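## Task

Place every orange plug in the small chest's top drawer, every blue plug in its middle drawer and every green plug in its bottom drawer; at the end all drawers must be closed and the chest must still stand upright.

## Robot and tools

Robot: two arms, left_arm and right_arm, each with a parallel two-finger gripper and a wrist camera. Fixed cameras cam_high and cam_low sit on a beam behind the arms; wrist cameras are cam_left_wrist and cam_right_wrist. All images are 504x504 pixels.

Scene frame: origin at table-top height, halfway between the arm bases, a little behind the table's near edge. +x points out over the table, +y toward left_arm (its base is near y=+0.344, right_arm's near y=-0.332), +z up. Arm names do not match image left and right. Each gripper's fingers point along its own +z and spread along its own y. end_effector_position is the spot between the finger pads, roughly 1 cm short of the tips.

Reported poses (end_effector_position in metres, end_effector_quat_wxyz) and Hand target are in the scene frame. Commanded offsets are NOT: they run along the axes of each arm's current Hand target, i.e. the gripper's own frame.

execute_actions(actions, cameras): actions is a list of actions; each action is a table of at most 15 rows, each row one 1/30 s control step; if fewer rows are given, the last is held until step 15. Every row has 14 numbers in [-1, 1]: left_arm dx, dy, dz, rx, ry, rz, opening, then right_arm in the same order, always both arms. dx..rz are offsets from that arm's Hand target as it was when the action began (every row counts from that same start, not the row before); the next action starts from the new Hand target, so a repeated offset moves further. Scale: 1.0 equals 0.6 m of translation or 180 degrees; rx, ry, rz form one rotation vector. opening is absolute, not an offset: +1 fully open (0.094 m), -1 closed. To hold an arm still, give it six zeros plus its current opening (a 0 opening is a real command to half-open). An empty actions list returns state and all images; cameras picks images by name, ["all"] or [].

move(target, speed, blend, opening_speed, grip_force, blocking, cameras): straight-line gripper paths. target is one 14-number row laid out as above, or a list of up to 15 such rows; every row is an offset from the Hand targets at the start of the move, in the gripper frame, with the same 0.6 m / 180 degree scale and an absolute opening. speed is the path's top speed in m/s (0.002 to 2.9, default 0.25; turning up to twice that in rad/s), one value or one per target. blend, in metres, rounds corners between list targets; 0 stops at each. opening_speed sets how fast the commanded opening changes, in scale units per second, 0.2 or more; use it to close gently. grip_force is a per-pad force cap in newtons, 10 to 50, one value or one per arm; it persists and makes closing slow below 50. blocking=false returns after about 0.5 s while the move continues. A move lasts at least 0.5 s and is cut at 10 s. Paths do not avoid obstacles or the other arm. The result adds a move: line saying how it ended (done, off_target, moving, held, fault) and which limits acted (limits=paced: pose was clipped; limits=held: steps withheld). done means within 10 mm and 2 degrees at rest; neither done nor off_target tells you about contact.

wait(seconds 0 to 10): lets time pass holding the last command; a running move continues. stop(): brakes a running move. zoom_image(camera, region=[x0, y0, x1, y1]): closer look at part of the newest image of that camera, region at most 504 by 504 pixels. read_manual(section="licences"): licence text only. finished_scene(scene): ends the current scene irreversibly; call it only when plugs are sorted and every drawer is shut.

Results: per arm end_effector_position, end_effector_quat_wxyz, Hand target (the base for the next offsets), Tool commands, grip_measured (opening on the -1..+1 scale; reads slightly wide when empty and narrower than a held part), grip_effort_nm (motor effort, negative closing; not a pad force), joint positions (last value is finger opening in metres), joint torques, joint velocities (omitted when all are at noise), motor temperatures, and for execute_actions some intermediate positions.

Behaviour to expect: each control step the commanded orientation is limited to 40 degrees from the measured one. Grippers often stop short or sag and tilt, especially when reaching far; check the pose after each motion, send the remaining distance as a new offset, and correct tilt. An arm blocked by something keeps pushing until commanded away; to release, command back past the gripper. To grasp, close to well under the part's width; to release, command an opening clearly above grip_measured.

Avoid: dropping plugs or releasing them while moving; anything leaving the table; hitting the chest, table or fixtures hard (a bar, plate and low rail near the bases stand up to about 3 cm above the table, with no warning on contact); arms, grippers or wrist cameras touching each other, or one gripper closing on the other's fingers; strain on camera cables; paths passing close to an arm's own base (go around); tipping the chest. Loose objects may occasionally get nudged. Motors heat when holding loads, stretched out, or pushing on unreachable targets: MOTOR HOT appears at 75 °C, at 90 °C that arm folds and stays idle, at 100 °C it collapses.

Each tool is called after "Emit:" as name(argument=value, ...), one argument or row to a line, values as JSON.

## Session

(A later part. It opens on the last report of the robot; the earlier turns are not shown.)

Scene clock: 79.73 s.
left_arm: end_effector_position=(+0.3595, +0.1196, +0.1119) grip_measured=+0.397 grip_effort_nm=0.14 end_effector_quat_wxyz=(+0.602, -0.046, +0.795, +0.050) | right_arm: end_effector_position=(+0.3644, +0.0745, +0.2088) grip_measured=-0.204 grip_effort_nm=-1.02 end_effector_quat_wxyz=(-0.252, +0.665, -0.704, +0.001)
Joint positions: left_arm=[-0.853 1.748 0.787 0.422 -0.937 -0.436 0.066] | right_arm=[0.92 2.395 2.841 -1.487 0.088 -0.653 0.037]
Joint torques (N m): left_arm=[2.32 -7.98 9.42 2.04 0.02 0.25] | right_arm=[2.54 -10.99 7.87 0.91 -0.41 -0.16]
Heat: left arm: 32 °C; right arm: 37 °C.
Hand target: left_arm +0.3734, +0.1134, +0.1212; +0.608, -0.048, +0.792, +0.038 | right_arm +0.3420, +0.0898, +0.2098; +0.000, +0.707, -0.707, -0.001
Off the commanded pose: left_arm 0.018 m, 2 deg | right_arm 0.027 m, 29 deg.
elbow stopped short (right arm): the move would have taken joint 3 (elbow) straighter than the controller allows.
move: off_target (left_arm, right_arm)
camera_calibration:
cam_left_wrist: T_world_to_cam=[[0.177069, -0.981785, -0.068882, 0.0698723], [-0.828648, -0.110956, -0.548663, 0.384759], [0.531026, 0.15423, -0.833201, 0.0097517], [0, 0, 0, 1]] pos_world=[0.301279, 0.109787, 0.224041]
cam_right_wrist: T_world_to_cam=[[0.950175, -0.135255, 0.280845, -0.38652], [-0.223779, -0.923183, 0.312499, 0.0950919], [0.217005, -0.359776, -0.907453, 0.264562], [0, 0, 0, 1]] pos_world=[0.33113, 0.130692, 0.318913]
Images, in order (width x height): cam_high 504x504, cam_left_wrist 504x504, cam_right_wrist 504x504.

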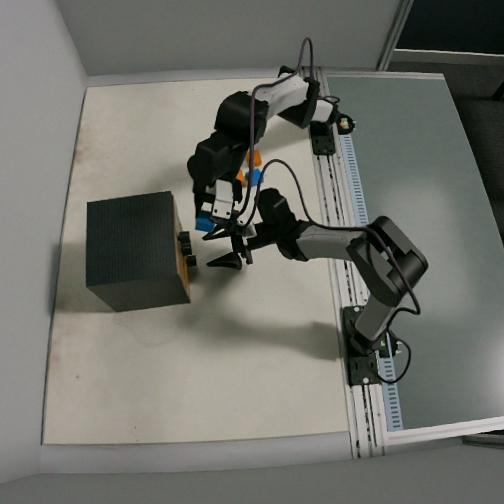

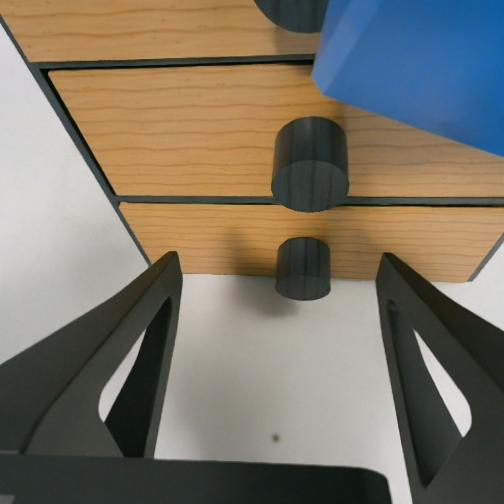

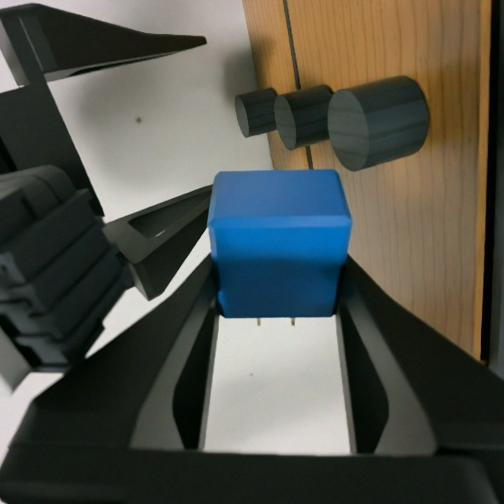

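Emit:
move(
  target=[
    [-0.01,0,-0.01,0,0,0,0.4,0.25,-0.02,-0.05,0,0,0,-0.6],
    [-0.01,0,-0.01,0,0,0,0.4,0.27,0.1,-0.05,0,0,0,-0.6],
  ],
  speed=0.2,
  blend=[0.02,0],
  cameras=["cam_left_wrist","cam_high"],
)

Scene clock: 82.97 s.
left_arm: end_effector_position=(+0.3626, +0.1186, +0.1123) grip_measured=+0.397 grip_effort_nm=0.14 end_effector_quat_wxyz=(+0.597, -0.035, +0.800, +0.054) | right_arm: end_effector_position=(+0.2856, -0.0689, +0.2227) grip_measured=-0.204 grip_effort_nm=-1.02 end_effector_quat_wxyz=(-0.117, +0.705, -0.700, +0.001)
Joint positions: left_arm=[-0.845 1.748 0.803 0.396 -0.918 -0.417 0.066] | right_arm=[0.812 1.837 2.099 -1.569 0.022 -0.801 0.037]
Joint torques (N m): left_arm=[0.84 -10.73 8.42 1.88 -0.2 -0.03] | right_arm=[-0.18 -11.64 5.7 0.79 -0.03 0.1]
Heat: left arm: 33 °C; right arm: 38 °C.
Hand target: left_arm +0.3692, +0.1129, +0.1286; +0.608, -0.048, +0.792, +0.038 | right_arm +0.2819, -0.0722, +0.2397; +0.000, +0.707, -0.707, -0.001
Off the commanded pose: left_arm 0.018 m, 3 deg | right_arm 0.018 m, 13 deg.
joint read past its limit (right arm) — joint 4 (wrist pitch), lower limit.
joint sent to its limit (right arm) — joint 4 (wrist pitch), lower limit. The joint targets are off in orientation, not in position.
move: off_target (left_arm, right_arm)
camera_calibration:
cam_left_wrist: T_world_to_cam=[[0.164229, -0.982264, -0.0904802, 0.0754741], [-0.838511, -0.0907027, -0.537283, 0.387257], [0.519547, 0.164106, -0.838535, 0.0121936], [0, 0, 0, 1]] pos_world=[0.305989, 0.10726, 0.22512]
Images, in order (width x height): cam_high 504x504, cam_left_wrist 504x504.

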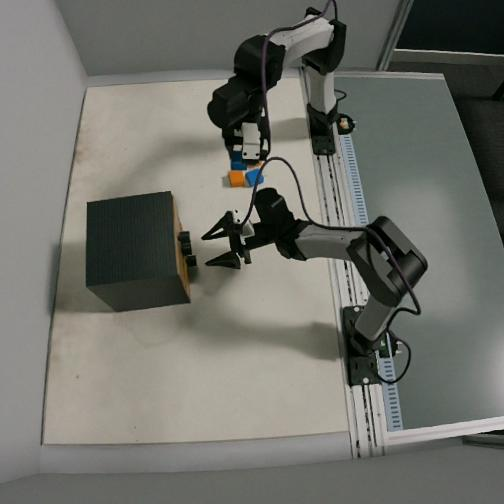

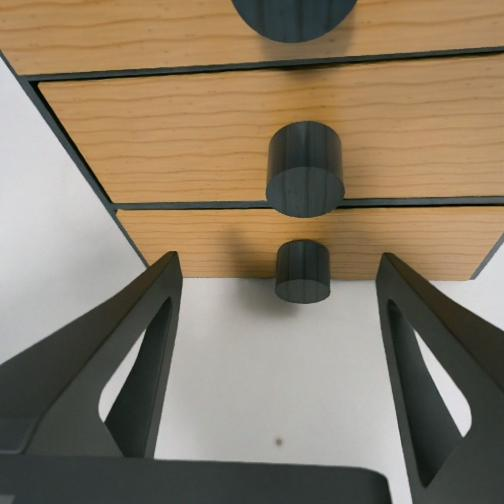

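Emit:
move(
  target=[
    [-0.0257,-0.016,0.085,0,0,0,0.4,0,0,0,0,0,0,-0.6],
    [-0.0257,-0.016,0.085,0,0,0,-0.8,0,0,0,0,0,0,-0.6],
  ],
  speed=0.12,
  opening_speed=1.5,
  cameras=["cam_left_wrist","cam_high"],
)

Scene clock: 86.47 s.
left_arm: end_effector_position=(+0.4132, +0.1140, +0.1224) grip_measured=-0.432 grip_effort_nm=-1.02 end_effector_quat_wxyz=(+0.599, -0.038, +0.799, +0.049) | right_arm: end_effector_position=(+0.2856, -0.0689, +0.2227) grip_measured=-0.204 grip_effort_nm=-1.02 end_effector_quat_wxyz=(-0.117, +0.702, -0.702, +0.000)
Joint positions: left_arm=[-0.745 1.855 0.96 0.412 -0.83 -0.346 0.027] | right_arm=[0.812 1.837 2.099 -1.569 0.022 -0.794 0.037]
Joint torques (N m): left_arm=[1.54 -9.33 8.88 2.14 -0.13 0] | right_arm=[-0.2 -11.67 5.71 0.79 -0.03 0.04]
Heat: left arm: 33 °C; right arm: 39 °C.
Hand target: left_arm +0.4233, +0.1098, +0.1303; +0.608, -0.048, +0.792, +0.038 | right_arm +0.2819, -0.0722, +0.2397; +0.000, +0.707, -0.707, -0.001
Off the commanded pose: left_arm 0.013 m, 2 deg | right_arm 0.018 m, 13 deg.
joint read past its limit (right arm) — joint 4 (wrist pitch), lower limit.
joint sent to its limit (right arm) — joint 4 (wrist pitch), lower limit. The joint targets are off in orientation, not in position.
move: off_target (left_arm, right_arm); target 2's new opening was sent with left_arm's hand 0.014 m and 2 deg from that target
camera_calibration:
cam_left_wrist: T_world_to_cam=[[0.165117, -0.983169, -0.078199, 0.0618209], [-0.835436, -0.0972834, -0.540908, 0.434646], [0.524197, 0.154643, -0.837438, -0.00586127], [0, 0, 0, 1]] pos_world=[0.355984, 0.103971, 0.23503]
Images, in order (width x height): cam_high 504x504, cam_left_wrist 504x504.

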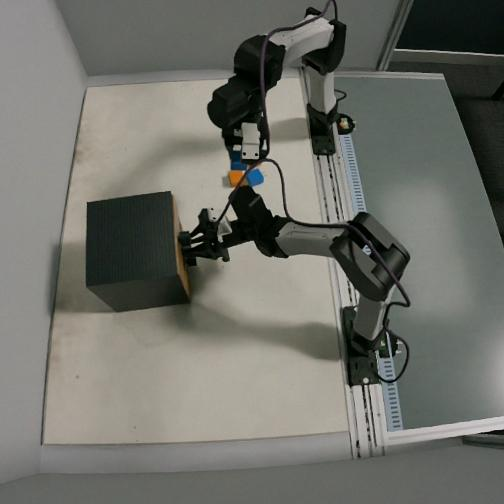

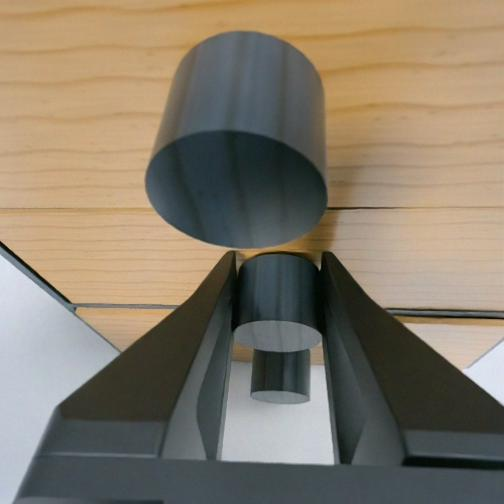

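Emit:
move(
  target=[0.054,0,-0.184,0,0,0,-0.8,0,0,0,0,0,0,-0.6],
  speed=0.12,
  cameras=["all"],
)

Scene clock: 88.57 s.
left_arm: end_effector_position=(+0.3129, +0.1001, +0.1156) grip_measured=-0.432 grip_effort_nm=-1.02 end_effector_quat_wxyz=(+0.605, -0.043, +0.793, +0.056) | right_arm: end_effector_position=(+0.2853, -0.0693, +0.2226) grip_measured=-0.204 grip_effort_nm=-1.02 end_effector_quat_wxyz=(-0.116, +0.703, -0.702, +0.000)
Joint positions: left_arm=[-1.012 1.697 0.791 0.227 -1.077 -0.589 0.027] | right_arm=[0.812 1.837 2.099 -1.571 0.022 -0.794 0.037]
Joint torques (N m): left_arm=[-0.8 -12.44 6.39 1.48 -0.26 -0.11] | right_arm=[-0.2 -11.64 5.71 0.81 -0.03 0.04]
Heat: left arm: 34 °C; right arm: 39 °C.
Hand target: left_arm +0.3091, +0.0958, +0.1274; +0.608, -0.048, +0.792, +0.038 | right_arm +0.2818, -0.0722, +0.2397; +0.000, +0.707, -0.707, -0.001
Off the commanded pose: left_arm 0.013 m, 2 deg | right_arm 0.018 m, 13 deg.
joint read past its limit (right arm) — joint 4 (wrist pitch), lower limit.
joint sent to its limit (right arm) — joint 4 (wrist pitch), lower limit. The joint targets are off in orientation, not in position.
move: off_target (left_arm, right_arm)
camera_calibration:
cam_left_wrist: T_world_to_cam=[[0.180514, -0.980129, -0.0822321, 0.0595396], [-0.825425, -0.105494, -0.554567, 0.345073], [0.534872, 0.167983, -0.828066, 0.0374086], [0, 0, 0, 1]] pos_world=[0.254076, 0.0884755, 0.227239]
cam_right_wrist: T_world_to_cam=[[0.992855, -0.0415724, 0.111847, -0.302729], [-0.0941568, -0.848747, 0.520348, -0.137777], [0.0732981, -0.527162, -0.846598, 0.258341], [0, 0, 0, 1]] pos_world=[0.268657, 0.00666409, 0.324262]

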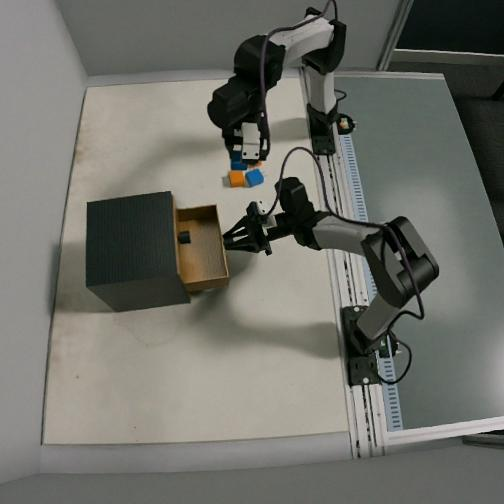

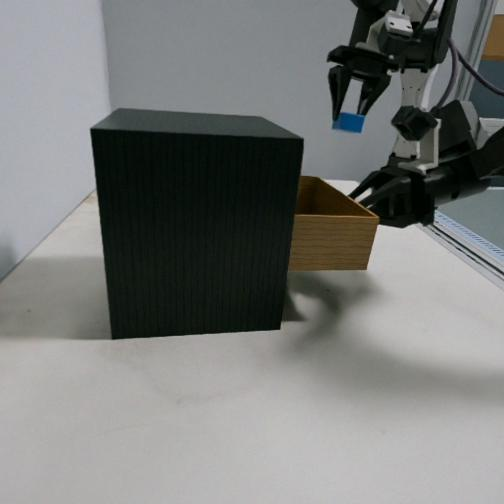

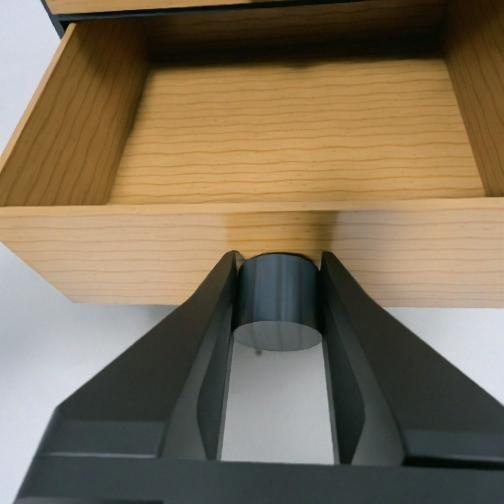

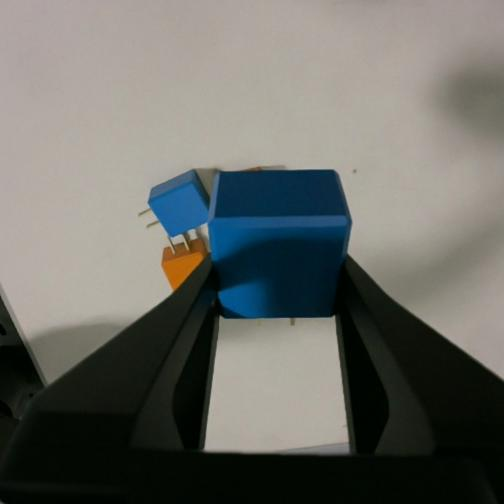

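Emit:
move(
  target=[
    [0,0,0,0,0,0,-0.8,-0.278,-0.147,0.02,0,0,0,-0.6],
  ],
  cameras=["all"],
)

Scene clock: 91.07 s.
left_arm: end_effector_position=(+0.3129, +0.1001, +0.1156) grip_measured=-0.432 grip_effort_nm=-1.02 end_effector_quat_wxyz=(+0.605, -0.043, +0.793, +0.056) | right_arm: end_effector_position=(+0.3659, +0.0858, +0.2164) grip_measured=-0.204 grip_effort_nm=-1.02 end_effector_quat_wxyz=(-0.274, +0.682, -0.678, -0.022)
Joint positions: left_arm=[-1.012 1.697 0.791 0.227 -1.077 -0.589 0.027] | right_arm=[0.912 2.387 2.833 -1.436 0.027 -0.711 0.037]
Joint torques (N m): left_arm=[-0.72 -12.67 6.22 1.47 -0.26 -0.11] | right_arm=[0.14 -11.11 8.64 1.48 0 0.11]
Heat: left arm: 34 °C; right arm: 39 °C.
Hand target: left_arm +0.3091, +0.0958, +0.1274; +0.608, -0.048, +0.792, +0.038 | right_arm +0.3701, +0.0946, +0.2277; +0.000, +0.707, -0.707, -0.001
Off the commanded pose: left_arm 0.013 m, 2 deg | right_arm 0.015 m, 32 deg.
elbow stopped short (right arm): the move would have taken joint 3 (elbow) straighter than the controller allows.
move: off_target (left_arm, right_arm)
camera_calibration:
cam_left_wrist: T_world_to_cam=[[0.180514, -0.980129, -0.0822321, 0.0595396], [-0.825425, -0.105494, -0.554567, 0.345073], [0.534872, 0.167983, -0.828066, 0.0374086], [0, 0, 0, 1]] pos_world=[0.254076, 0.0884755, 0.227239]
cam_right_wrist: T_world_to_cam=[[0.954219, -0.0826648, 0.28746, -0.395973], [-0.160819, -0.952113, 0.260036, 0.094297], [0.252199, -0.29436, -0.921818, 0.259736], [0, 0, 0, 1]] pos_world=[0.327504, 0.133504, 0.328735]

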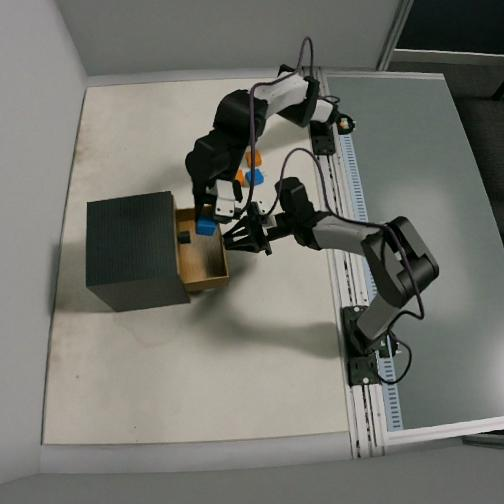

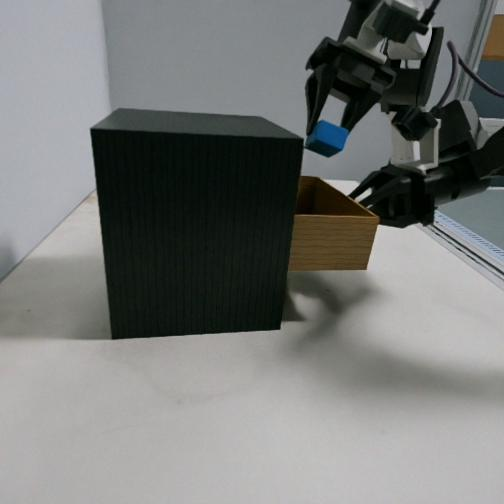

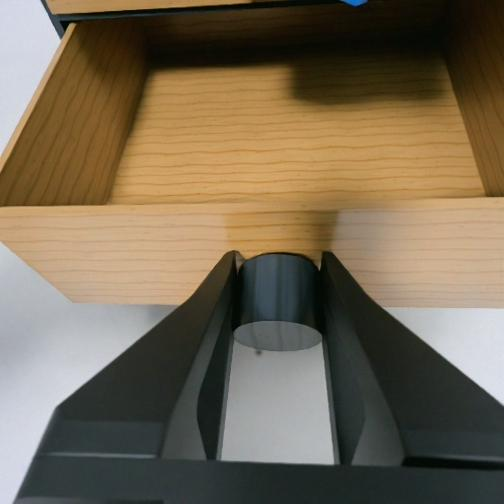

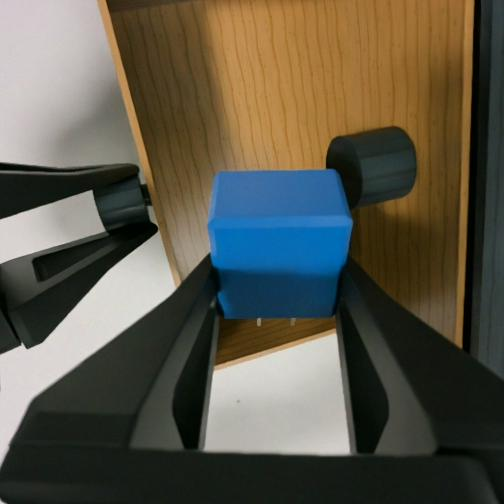

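Emit:
move(
  target=[
    [0,0,0,0,0,0,-0.8,-0.013,0.005,0.165,0,0,0,-0.6],
    [0,0,0,0,0,0,-0.8,-0.013,0.005,0.165,0,0,0,0],
    [0,0,0,0,0,0,-0.8,-0.013,0.005,0.02,0,0,0,0],
    [0,0,0,0,0,0,-0.8,0.241,0.117,0.046,0,0,0.2,0.05],
    [0,0,0,0,0,0,-0.8,0.371,0.217,0.163,0,0,0.361,0.05],
  ],
  opening_speed=1.0,
  speed=[0.15,0.2,0.2,0.3,0.25],
  blend=[0,0,0.02,0.03,0],
  cameras=["all"],
)

Scene clock: 102.13 s.
left_arm: end_effector_position=(+0.3117, +0.1001, +0.1155) grip_measured=-0.432 grip_effort_nm=-1.02 end_effector_quat_wxyz=(+0.604, -0.042, +0.794, +0.057) | right_arm: end_effector_position=(+0.2403, -0.1291, +0.1175) grip_measured=+0.048 grip_effort_nm=0.10 end_effector_quat_wxyz=(-0.021, -0.222, +0.975, -0.018)
Joint positions: left_arm=[-1.016 1.695 0.791 0.22 -1.08 -0.594 0.027] | right_arm=[0.775 1.717 1.542 -1.42 0.032 0.298 0.049]
Joint torques (N m): left_arm=[-0.39 -12.34 6.26 1.48 -0.2 -0.13] | right_arm=[-0.5 -11.1 5.64 0.36 -0.1 0.09]
Motor temperatures (°C): left_arm=[18 36 29 24 19 20 21] | right_arm=[18 41 31 21 16 20 21]
Heat: left arm: 36 °C; right arm: 41 °C.
Hand target: left_arm +0.3091, +0.0959, +0.1275; +0.608, -0.048, +0.792, +0.038 | right_arm +0.2397, -0.1278, +0.1298; +0.000, -0.216, +0.976, +0.001
Off the commanded pose: left_arm 0.013 m, 2 deg | right_arm 0.012 m, 3 deg.
elbow stopped short (right arm): the move would have taken joint 3 (elbow) straighter than the controller allows.
move: off_target (left_arm, right_arm); blend cut to 0 m at target 4; target 2's new opening was sent with right_arm's hand 0.010 m and 23 deg from that target; target 4's new opening was sent with right_arm's hand 0.022 m and 8 deg from that target
camera_calibration:
cam_left_wrist: T_world_to_cam=[[0.180702, -0.979894, -0.0845855, 0.0599], [-0.825896, -0.104476, -0.554059, 0.343992], [0.534082, 0.169978, -0.828169, 0.0380103], [0, 0, 0, 1]] pos_world=[0.252977, 0.0881736, 0.227137]
cam_right_wrist: T_world_to_cam=[[0.398509, -0.916955, -0.0196064, -0.203543], [-0.653707, -0.298966, 0.695188, 0.0467972], [-0.643318, -0.264222, -0.71856, 0.33225], [0, 0, 0, 1]] pos_world=[0.325447, -0.0848608, 0.202218]

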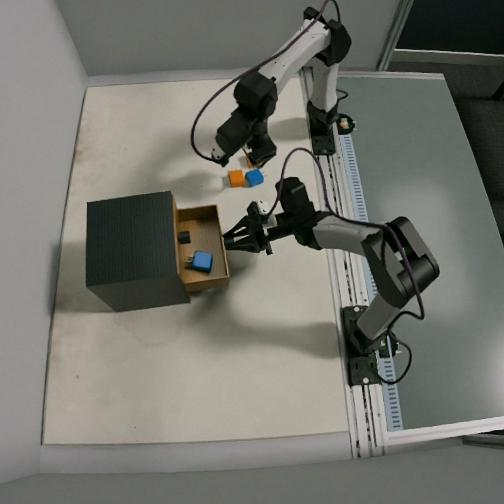

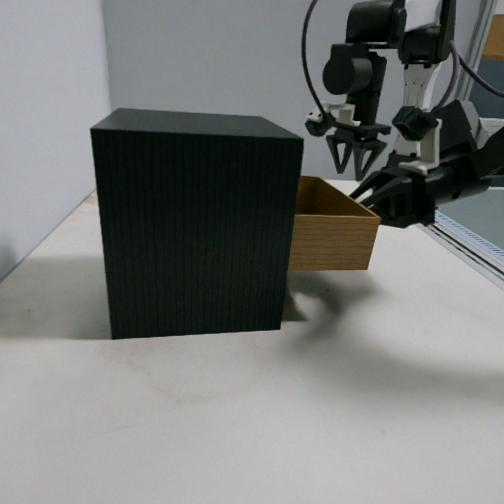

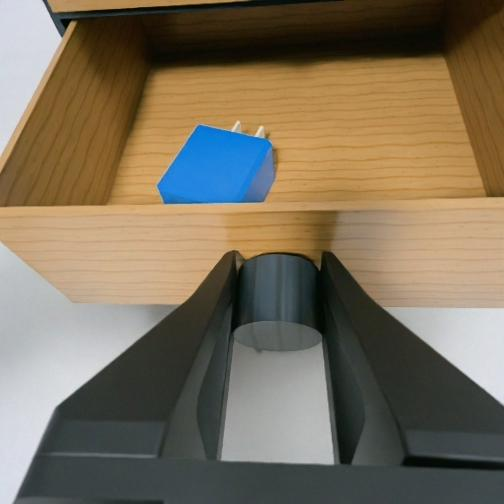

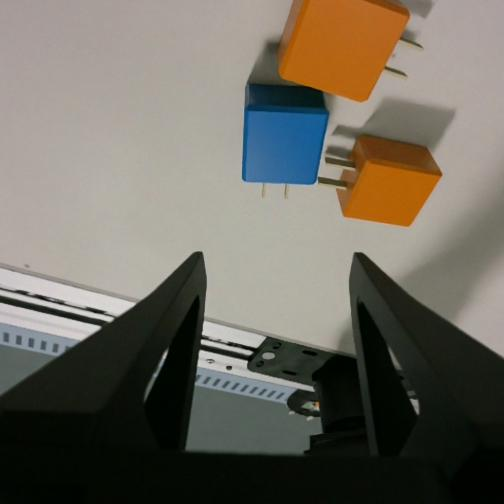

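Emit:
move(
  target=[
    [0,0,0,0,0,0,-0.8,0.002,-0.007,0.173,0,0,0,0.05],
    [0,0,0,0,0,0,-0.8,0.002,-0.007,0.173,0,0,0,-0.6],
    [0,0,0,0,0,0,-0.8,0,0,-0.03,0,0,0,-0.6],
    [0,0,0,0,0,0,-0.8,-0.123,0.068,-0.167,0,0,-0.2,-0.6],
    [0,0,0,0,0,0,-0.8,-0.338,0.192,-0.167,0,0,-0.361,-0.6],
  ],
  opening_speed=1.2,
  speed=[0.15,0.2,0.2,0.3,0.25],
  blend=[0,0,0.02,0.03,0],
  cameras=["all"],
)

Scene clock: 109.90 s.
left_arm: end_effector_position=(+0.3117, +0.1001, +0.1155) grip_measured=-0.432 grip_effort_nm=-1.02 end_effector_quat_wxyz=(+0.604, -0.042, +0.794, +0.057) | right_arm: end_effector_position=(+0.3728, +0.0517, +0.2198) grip_measured=-0.210 grip_effort_nm=-1.02 end_effector_quat_wxyz=(-0.247, +0.678, -0.692, -0.009)
Joint positions: left_arm=[-1.016 1.695 0.791 0.22 -1.08 -0.594 0.027] | right_arm=[0.861 2.359 2.834 -1.518 0.03 -0.734 0.037]
Joint torques (N m): left_arm=[-0.36 -12.49 6.54 1.54 -0.25 -0.14] | right_arm=[0.43 -10.8 8.39 1.38 -0.06 -0.05]
Heat: left arm: 36 °C; right arm: 40 °C.
Hand target: left_arm +0.3091, +0.0959, +0.1275; +0.608, -0.048, +0.792, +0.038 | right_arm +0.3749, +0.0622, +0.2302; +0.000, +0.707, -0.707, -0.001
Off the commanded pose: left_arm 0.013 m, 2 deg | right_arm 0.015 m, 29 deg.
elbow stopped short (right arm): the move would have taken joint 3 (elbow) straighter than the controller allows.
move: off_target (left_arm, right_arm)
camera_calibration:
cam_left_wrist: T_world_to_cam=[[0.180702, -0.979894, -0.0845855, 0.0599], [-0.825896, -0.104476, -0.554059, 0.343992], [0.534082, 0.169978, -0.828169, 0.0380103], [0, 0, 0, 1]] pos_world=[0.252977, 0.0881736, 0.227137]
cam_right_wrist: T_world_to_cam=[[0.95842, -0.0970776, 0.26834, -0.403075], [-0.182231, -0.931854, 0.313751, 0.0571418], [0.219595, -0.349605, -0.910799, 0.263698], [0, 0, 0, 1]] pos_world=[0.338822, 0.106308, 0.330408]

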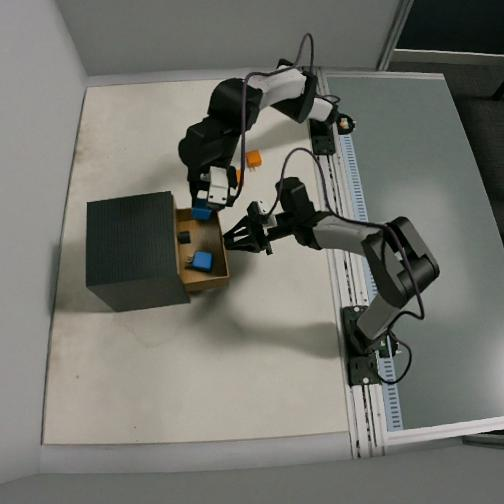

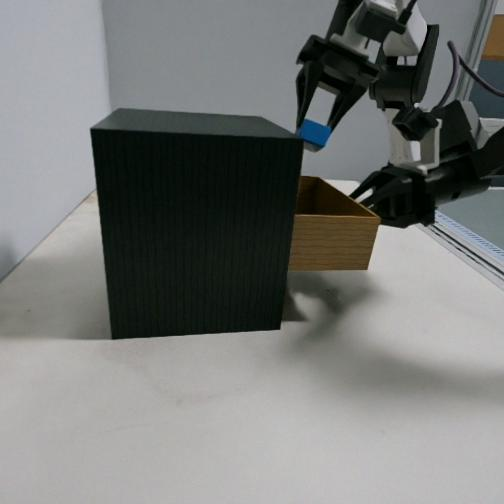

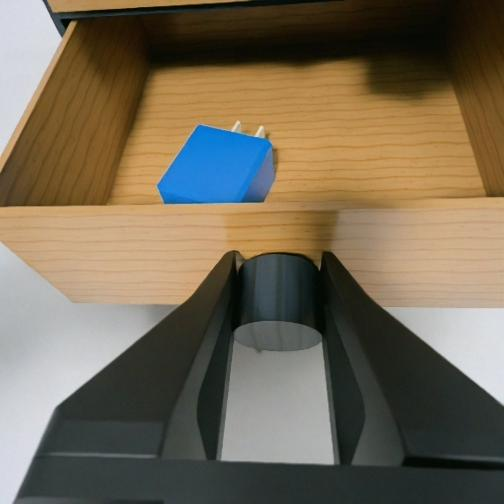

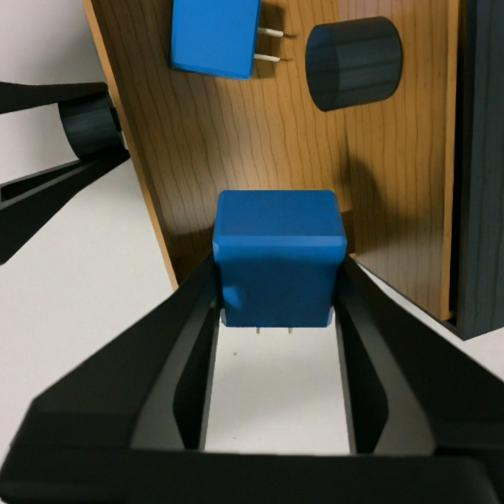

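Emit:
move(
  target=[
    [0,0,0,0,0,0,-0.8,-0.028,0.008,0.165,0,0,0,-0.6],
    [0,0,0,0,0,0,-0.8,-0.028,0.008,0.165,0,0,0,0],
    [0,0,0,0,0,0,-0.8,-0.028,0.008,0.0,0,0,0,0],
    [0,0,0,0,0,0,-0.8,0.323,0.143,0.167,0,0,0,0.3],
    [-0.056,0,0.192,0,0,0,-0.8,0.323,0.143,0.167,0,0,0,0.3],
  ],
  opening_speed=1.2,
  speed=[0.15,0.2,0.2,0.3,0.12],
  blend=[0,0,0.02,0,0],
  cameras=["all"],
)

Scene clock: 119.50 s.
left_arm: end_effector_position=(+0.4154, +0.1139, +0.1225) grip_measured=-0.432 grip_effort_nm=-1.02 end_effector_quat_wxyz=(+0.598, -0.039, +0.799, +0.051) | right_arm: end_effector_position=(+0.2906, -0.1338, +0.1166) grip_measured=+0.298 grip_effort_nm=0.10 end_effector_quat_wxyz=(+0.025, +0.704, -0.710, +0.004)
Joint positions: left_arm=[-0.742 1.861 0.971 0.405 -0.831 -0.347 0.027] | right_arm=[0.665 1.854 1.712 -1.447 0.032 -0.925 0.061]
Joint torques (N m): left_arm=[2.04 -8.9 8.83 2.3 0 0.1] | right_arm=[-0.31 -11.95 5.7 0.33 -0.19 -0.09]
Heat: left arm: 36 °C; right arm: 42 °C.
Hand target: left_arm +0.4282, +0.1105, +0.1302; +0.608, -0.048, +0.792, +0.038 | right_arm +0.2890, -0.1315, +0.1298; +0.000, +0.707, -0.707, -0.001
Off the commanded pose: left_arm 0.015 m, 2 deg | right_arm 0.014 m, 3 deg.
elbow stopped short (right arm): the move would have taken joint 3 (elbow) straighter than the controller allows.
move: off_target (left_arm, right_arm); target 2's new opening was sent with right_arm's hand 0.008 m and 19 deg from that target; target 4's new opening was sent with right_arm's hand 0.014 m and 3 deg from that target
camera_calibration:
cam_left_wrist: T_world_to_cam=[[0.168487, -0.982456, -0.0799532, 0.0600723], [-0.836003, -0.0994552, -0.539636, 0.436787], [0.522217, 0.157763, -0.838093, -0.0064209], [0, 0, 0, 1]] pos_world=[0.358387, 0.103472, 0.235128]
cam_right_wrist: T_world_to_cam=[[0.995952, -0.048677, -0.0755607, -0.278802], [0.0169333, -0.723993, 0.689599, -0.172155], [-0.088273, -0.688088, -0.720238, 0.144873], [0, 0, 0, 1]] pos_world=[0.293377, -0.0385249, 0.201994]

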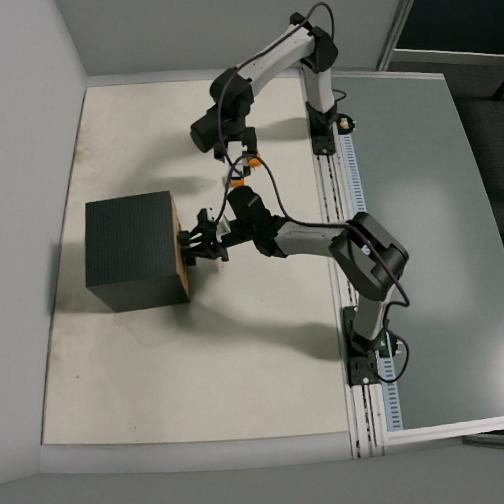

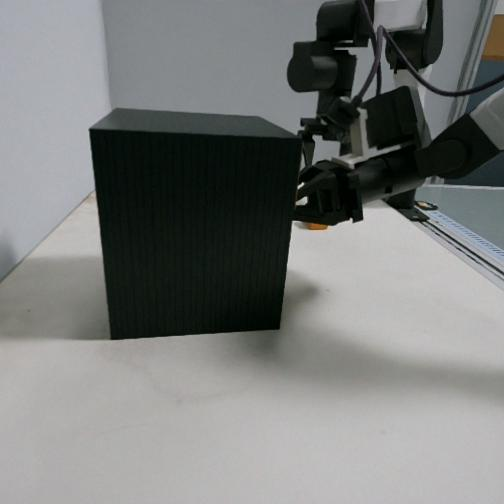

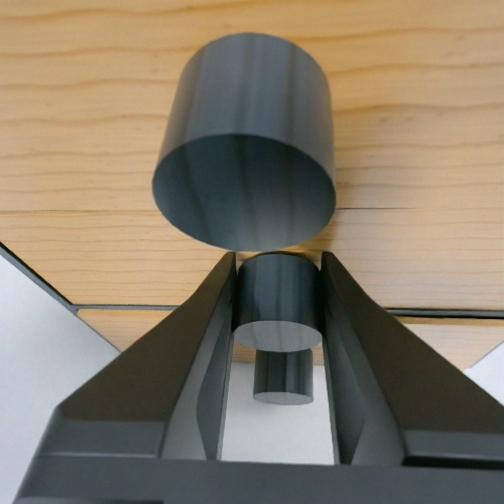

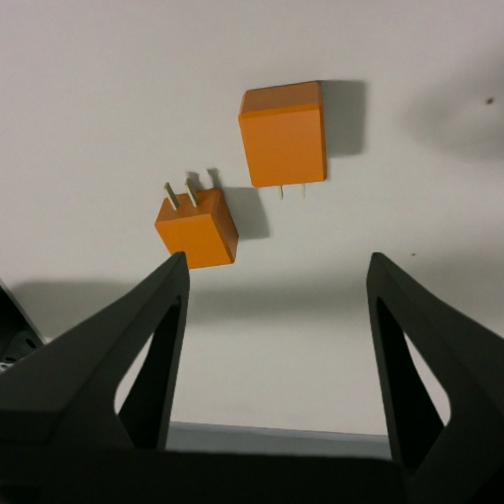

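Emit:
move(
  target=[
    [0,0,0.192,0,0,0,-0.8,0.003,0,0.173,0,0,-0.03,0.3],
    [-0.002,0,0.0,0,0,0,0.4,0.003,0,0.173,0,0,-0.03,-0.6],
    [0.033,0,-0.113,0,0,0,0.4,0.003,0,-0.04,0,0,-0.03,-0.6],
    [-0.078,0,-0.145,0,0,0,0.4,0.003,0,-0.04,0,0,-0.03,-0.6],
  ],
  opening_speed=1.5,
  speed=[0.001,0.2,0.2,0.2],
)

each speed must be a number from 0.002 to 2.9 (m/s); nothing of the call was run

Emit:
move(
  target=[
    [0,0,0,0,0,0,-0.8,0.003,0,0.173,0,0,-0.03,0.3],
    [0,0,0,0,0,0,0.4,0.003,0,0.173,0,0,-0.03,-0.6],
    [0.033,0,-0.113,0,0,0,0.4,0.003,0,-0.04,0,0,-0.03,-0.6],
    [-0.078,0,-0.145,0,0,0,0.4,0.003,0,-0.04,0,0,-0.03,-0.6],
  ],
  opening_speed=1.5,
  speed=[0.15,0.2,0.2,0.2],
  cameras=["all"],
)

Scene clock: 128.27 s.
left_arm: end_effector_position=(+0.3550, +0.1017, +0.1783) grip_measured=+0.397 grip_effort_nm=0.14 end_effector_quat_wxyz=(+0.593, -0.026, +0.803, +0.052) | right_arm: end_effector_position=(+0.2899, -0.1372, +0.1374) grip_measured=-0.432 grip_effort_nm=-1.02 end_effector_quat_wxyz=(+0.022, +0.738, -0.675, +0.003)
Joint positions: left_arm=[-0.883 1.626 0.989 0.058 -0.935 -0.441 0.066] | right_arm=[0.659 1.846 1.786 -1.522 0.032 -1.029 0.027]
Joint torques (N m): left_arm=[0.42 -11.37 8.47 1.93 -0.39 -0.15] | right_arm=[-0.08 -10.35 8.68 0.11 -0.19 -0.03]
Heat: left arm: 37 °C; right arm: 41 °C.
Hand target: left_arm +0.3567, +0.1017, +0.1978; +0.608, -0.048, +0.792, +0.038 | right_arm +0.2889, -0.1333, +0.1538; +0.000, +0.739, -0.673, -0.001
Off the commanded pose: left_arm 0.020 m, 4 deg | right_arm 0.017 m, 3 deg.
move: off_target (left_arm, right_arm); target 2's new opening was sent with left_arm's hand 0.015 m and 2 deg from that target
camera_calibration:
cam_left_wrist: T_world_to_cam=[[0.147677, -0.984077, -0.0989114, 0.0737341], [-0.844933, -0.0735462, -0.529792, 0.413979], [0.514081, 0.161812, -0.84234, 0.0770399], [0, 0, 0, 1]] pos_world=[0.299291, 0.0905406, 0.29151]
cam_right_wrist: T_world_to_cam=[[0.99598, 0.0493256, -0.0747688, -0.263378], [0.0872295, -0.72381, 0.684463, -0.208656], [-0.0203568, -0.688234, -0.725203, 0.138406], [0, 0, 0, 1]] pos_world=[0.283338, -0.0427801, 0.223497]

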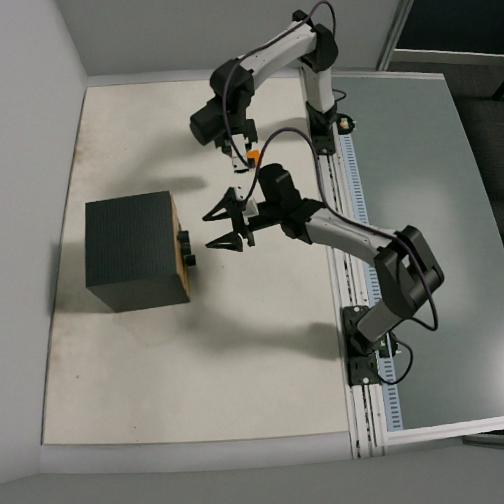

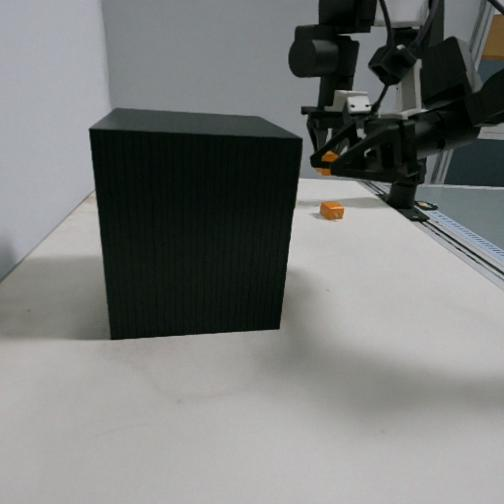

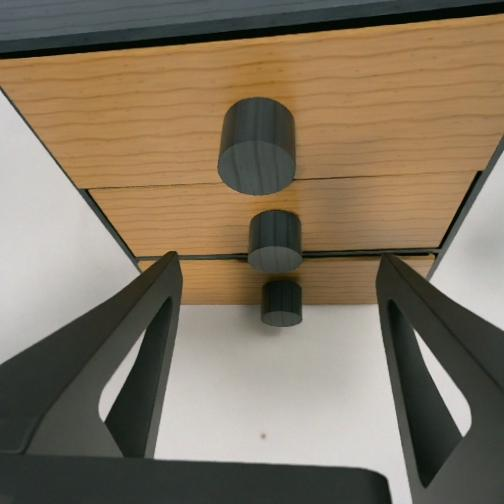

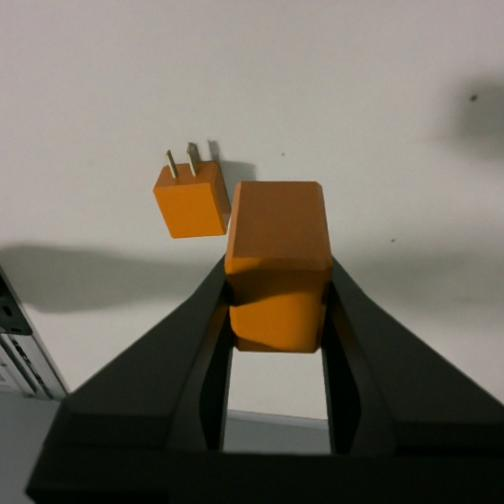

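Emit:
move(
  target=[
    [-0.036,0.009,0.099,0,0,0,0.4,0,0,0,0,0,0,-0.6],
    [-0.036,0.009,0.099,0,0,0,-0.8,0,0,0,0,0,0,-0.6],
    [0.018,0.009,-0.085,0,0,0,-0.8,0,0,0,0,0,0,-0.6],
  ],
  opening_speed=1.5,
  speed=[0.15,0.2,0.12],
  cameras=["all"],
)

Scene clock: 133.23 s.
left_arm: end_effector_position=(+0.3083, +0.0993, +0.1845) grip_measured=-0.435 grip_effort_nm=-1.02 end_effector_quat_wxyz=(+0.598, -0.036, +0.799, +0.050) | right_arm: end_effector_position=(+0.2899, -0.1372, +0.1374) grip_measured=-0.432 grip_effort_nm=-1.02 end_effector_quat_wxyz=(+0.022, +0.738, -0.675, +0.003)
Joint positions: left_arm=[-1.012 1.536 0.951 -0.1 -1.053 -0.591 0.027] | right_arm=[0.659 1.846 1.786 -1.522 0.032 -1.029 0.027]
Joint torques (N m): left_arm=[-0.23 -11.96 7.32 1.57 -0.41 -0.08] | right_arm=[-0.09 -10.36 8.68 0.11 -0.19 -0.02]
Heat: left arm: 37 °C; right arm: 40 °C.
Hand target: left_arm +0.3044, +0.1007, +0.2006; +0.608, -0.048, +0.792, +0.038 | right_arm +0.2889, -0.1333, +0.1538; +0.000, +0.739, -0.673, -0.001
Off the commanded pose: left_arm 0.017 m, 2 deg | right_arm 0.017 m, 3 deg.
move: off_target (left_arm, right_arm); target 2's new opening was sent with left_arm's hand 0.017 m and 3 deg from that target
camera_calibration:
cam_left_wrist: T_world_to_cam=[[0.161946, -0.983331, -0.0826697, 0.0713664], [-0.836532, -0.0923646, -0.540077, 0.378812], [0.523438, 0.156619, -0.837546, 0.103444], [0, 0, 0, 1]] pos_world=[0.251184, 0.0889643, 0.297127]
cam_right_wrist: T_world_to_cam=[[0.99598, 0.0493256, -0.0747688, -0.263378], [0.0872295, -0.72381, 0.684463, -0.208656], [-0.0203568, -0.688234, -0.725203, 0.138406], [0, 0, 0, 1]] pos_world=[0.283338, -0.0427801, 0.223497]

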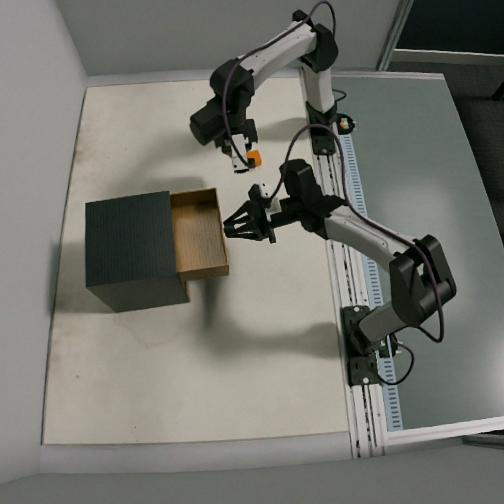

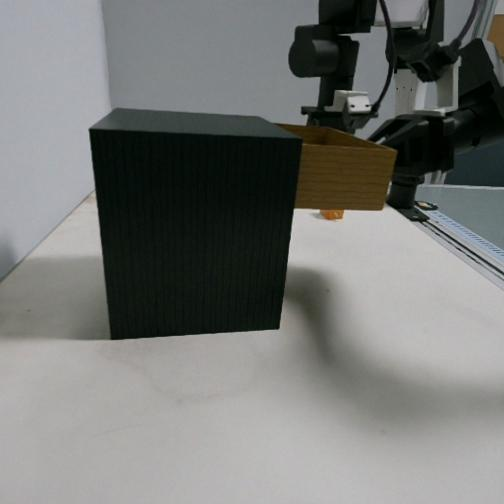

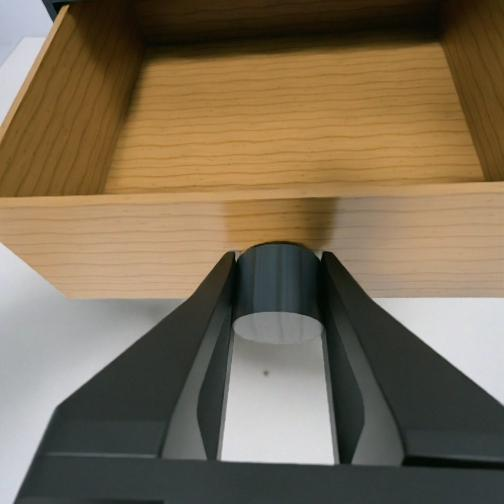

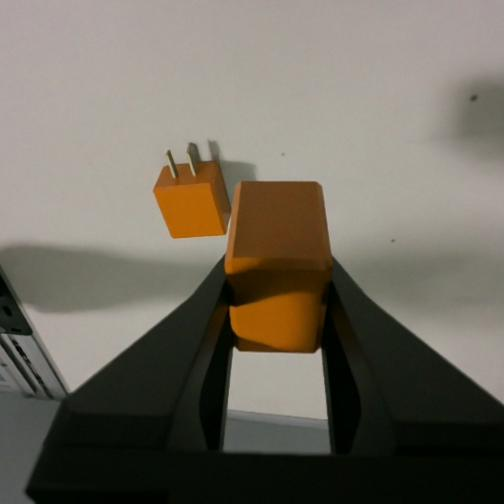

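Emit:
move(
  target=[
    [0,0,0,0,0,0,-0.8,0,0,-0.225,0,0,0,-0.6],
    [0,0,0,0,0,0,-0.8,-0.348,-0.176,-0.225,0,0,0,-0.6],
  ],
  cameras=["all"],
)

Scene clock: 136.93 s.
left_arm: end_effector_position=(+0.3082, +0.0992, +0.1844) grip_measured=-0.435 grip_effort_nm=-1.02 end_effector_quat_wxyz=(+0.598, -0.036, +0.799, +0.050) | right_arm: end_effector_position=(+0.3726, +0.0752, +0.2751) grip_measured=-0.432 grip_effort_nm=-1.02 end_effector_quat_wxyz=(-0.346, +0.697, -0.628, +0.007)
Joint positions: left_arm=[-1.012 1.536 0.951 -0.101 -1.053 -0.592 0.027] | right_arm=[0.901 2.29 2.834 -1.382 0.054 -0.834 0.027]
Joint torques (N m): left_arm=[-0.08 -11.9 7.36 1.54 -0.36 -0.04] | right_arm=[0.03 -10.48 8.39 1.7 -0.12 0.12]
Heat: left arm: 37 °C; right arm: 40 °C.
Hand target: left_arm +0.3043, +0.1006, +0.2006; +0.608, -0.048, +0.792, +0.038 | right_arm +0.3747, +0.0843, +0.2890; -0.004, +0.739, -0.673, -0.001
Off the commanded pose: left_arm 0.017 m, 2 deg | right_arm 0.017 m, 40 deg; orientation clipped.
elbow stopped short (right arm): the move would have taken joint 3 (elbow) straighter than the controller allows.
move: off_target (left_arm, right_arm); limits=paced
camera_calibration:
cam_left_wrist: T_world_to_cam=[[0.162021, -0.983312, -0.0827462, 0.0712865], [-0.836496, -0.0923777, -0.540131, 0.378727], [0.523473, 0.156729, -0.837503, 0.103481], [0, 0, 0, 1]] pos_world=[0.251084, 0.0888642, 0.297127]
cam_right_wrist: T_world_to_cam=[[0.897576, -0.0373849, 0.439272, -0.444117], [-0.130974, -0.974024, 0.184726, 0.081252], [0.420956, -0.223339, -0.879157, 0.229121], [0, 0, 0, 1]] pos_world=[0.312821, 0.11371, 0.381512]

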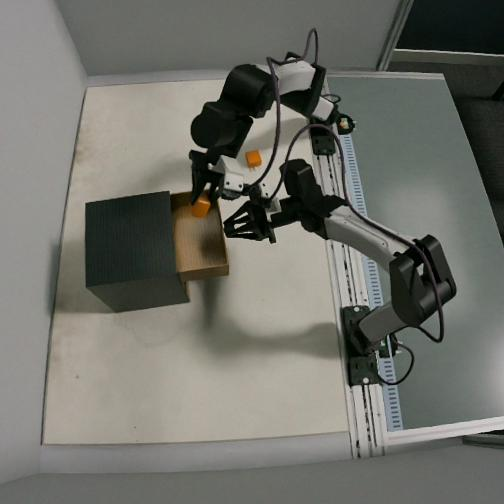

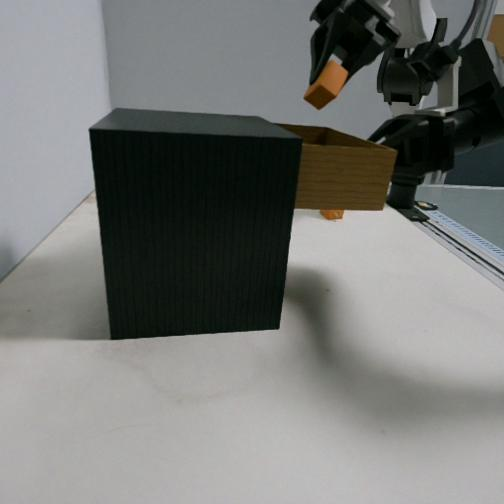

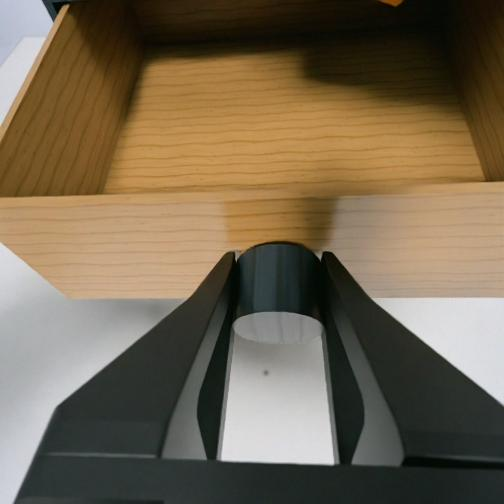

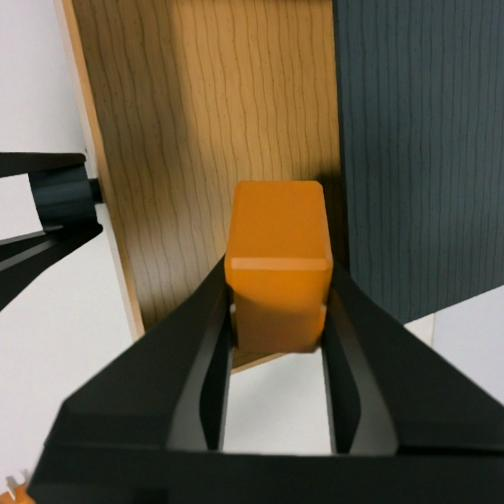

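Emit:
move(
  target=[
    [0,0,0,0,0,0,-0.8,-0.006,0.018,0.02,0,0,0,-0.6],
    [0,0,0,0,0,0,-0.8,-0.006,0.018,0.145,0,0,0,-0.6],
  ],
  speed=0.15,
  blend=[0.01,0],
  cameras=["all"],
)

Emit:
zoom_image(
  camera="cam_low",
  region=[250, 60, 420, 220],
)

Scene clock: 141.20 s.
left_arm: end_effector_position=(+0.3070, +0.0998, +0.1837) grip_measured=-0.435 grip_effort_nm=-1.02 end_effector_quat_wxyz=(+0.598, -0.036, +0.799, +0.052) | right_arm: end_effector_position=(+0.3695, +0.0836, +0.2016) grip_measured=-0.432 grip_effort_nm=-1.02 end_effector_quat_wxyz=(-0.257, +0.716, -0.649, +0.005)
Joint positions: left_arm=[-1.015 1.536 0.951 -0.111 -1.058 -0.6 0.027] | right_arm=[0.912 2.415 2.839 -1.449 0.054 -0.809 0.027]
Joint torques (N m): left_arm=[0.12 -11.96 7.3 1.64 -0.35 0] | right_arm=[0.18 -10.84 8.13 0.99 -0.19 0.12]
Heat: left arm: 38 °C; right arm: 40 °C.
Hand target: left_arm +0.3044, +0.1006, +0.2006; +0.608, -0.048, +0.792, +0.038 | right_arm +0.3639, +0.0875, +0.2018; -0.004, +0.740, -0.673, -0.001
Off the commanded pose: left_arm 0.017 m, 3 deg | right_arm 0.007 m, 29 deg.
elbow stopped short (right arm): the move would have taken joint 3 (elbow) straighter than the controller allows.
move: off_target (left_arm, right_arm)
camera_calibration:
cam_left_wrist: T_world_to_cam=[[0.16516, -0.982555, -0.085483, 0.0714638], [-0.836779, -0.093723, -0.53946, 0.377431], [0.522038, 0.160628, -0.83766, 0.103511], [0, 0, 0, 1]] pos_world=[0.249987, 0.0889644, 0.296425]
cam_right_wrist: T_world_to_cam=[[0.94699, 0.00898468, 0.321137, -0.407105], [-0.102359, -0.939076, 0.328115, 0.060247], [0.30452, -0.343593, -0.888375, 0.222714], [0, 0, 0, 1]] pos_world=[0.32387, 0.136757, 0.308822]

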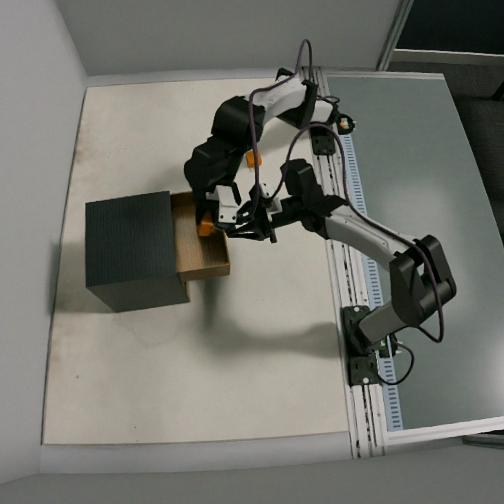

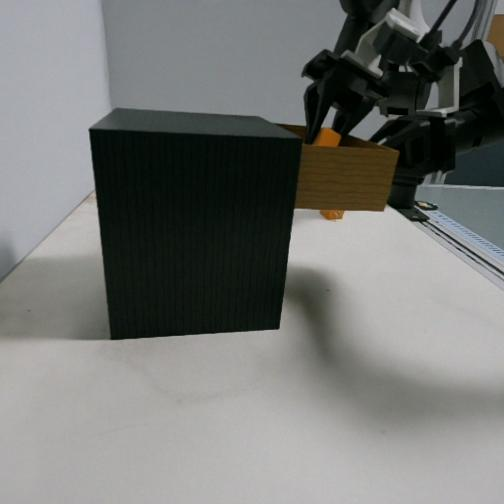

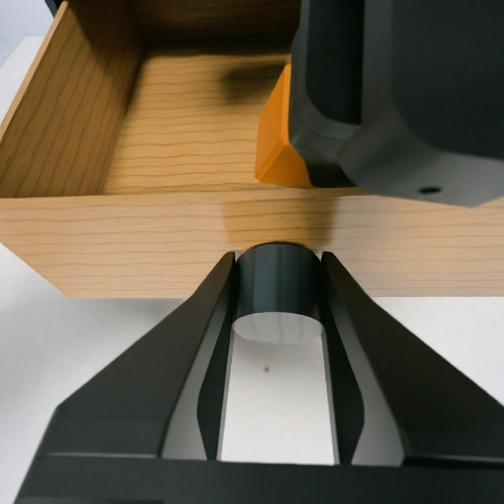

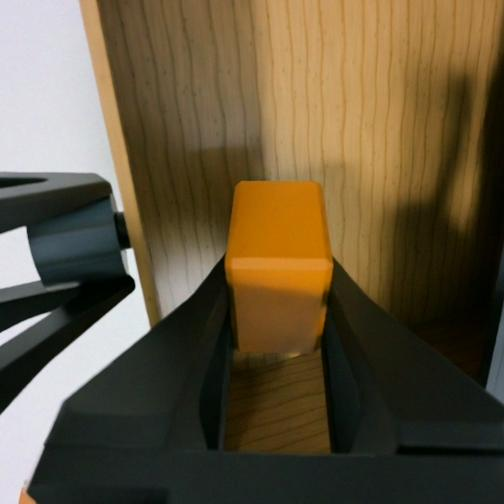

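Scaled by 2.965 from the camera's 504x504 image, which has a finer 720x720 frame.

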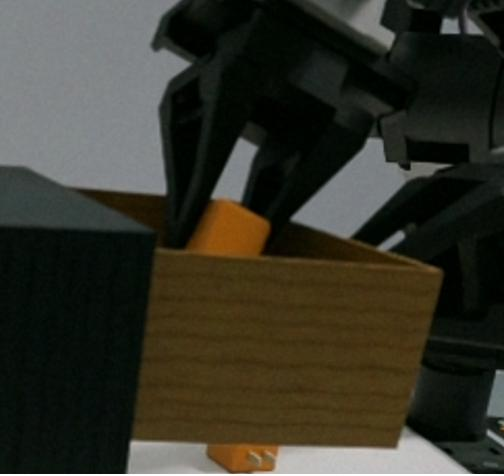

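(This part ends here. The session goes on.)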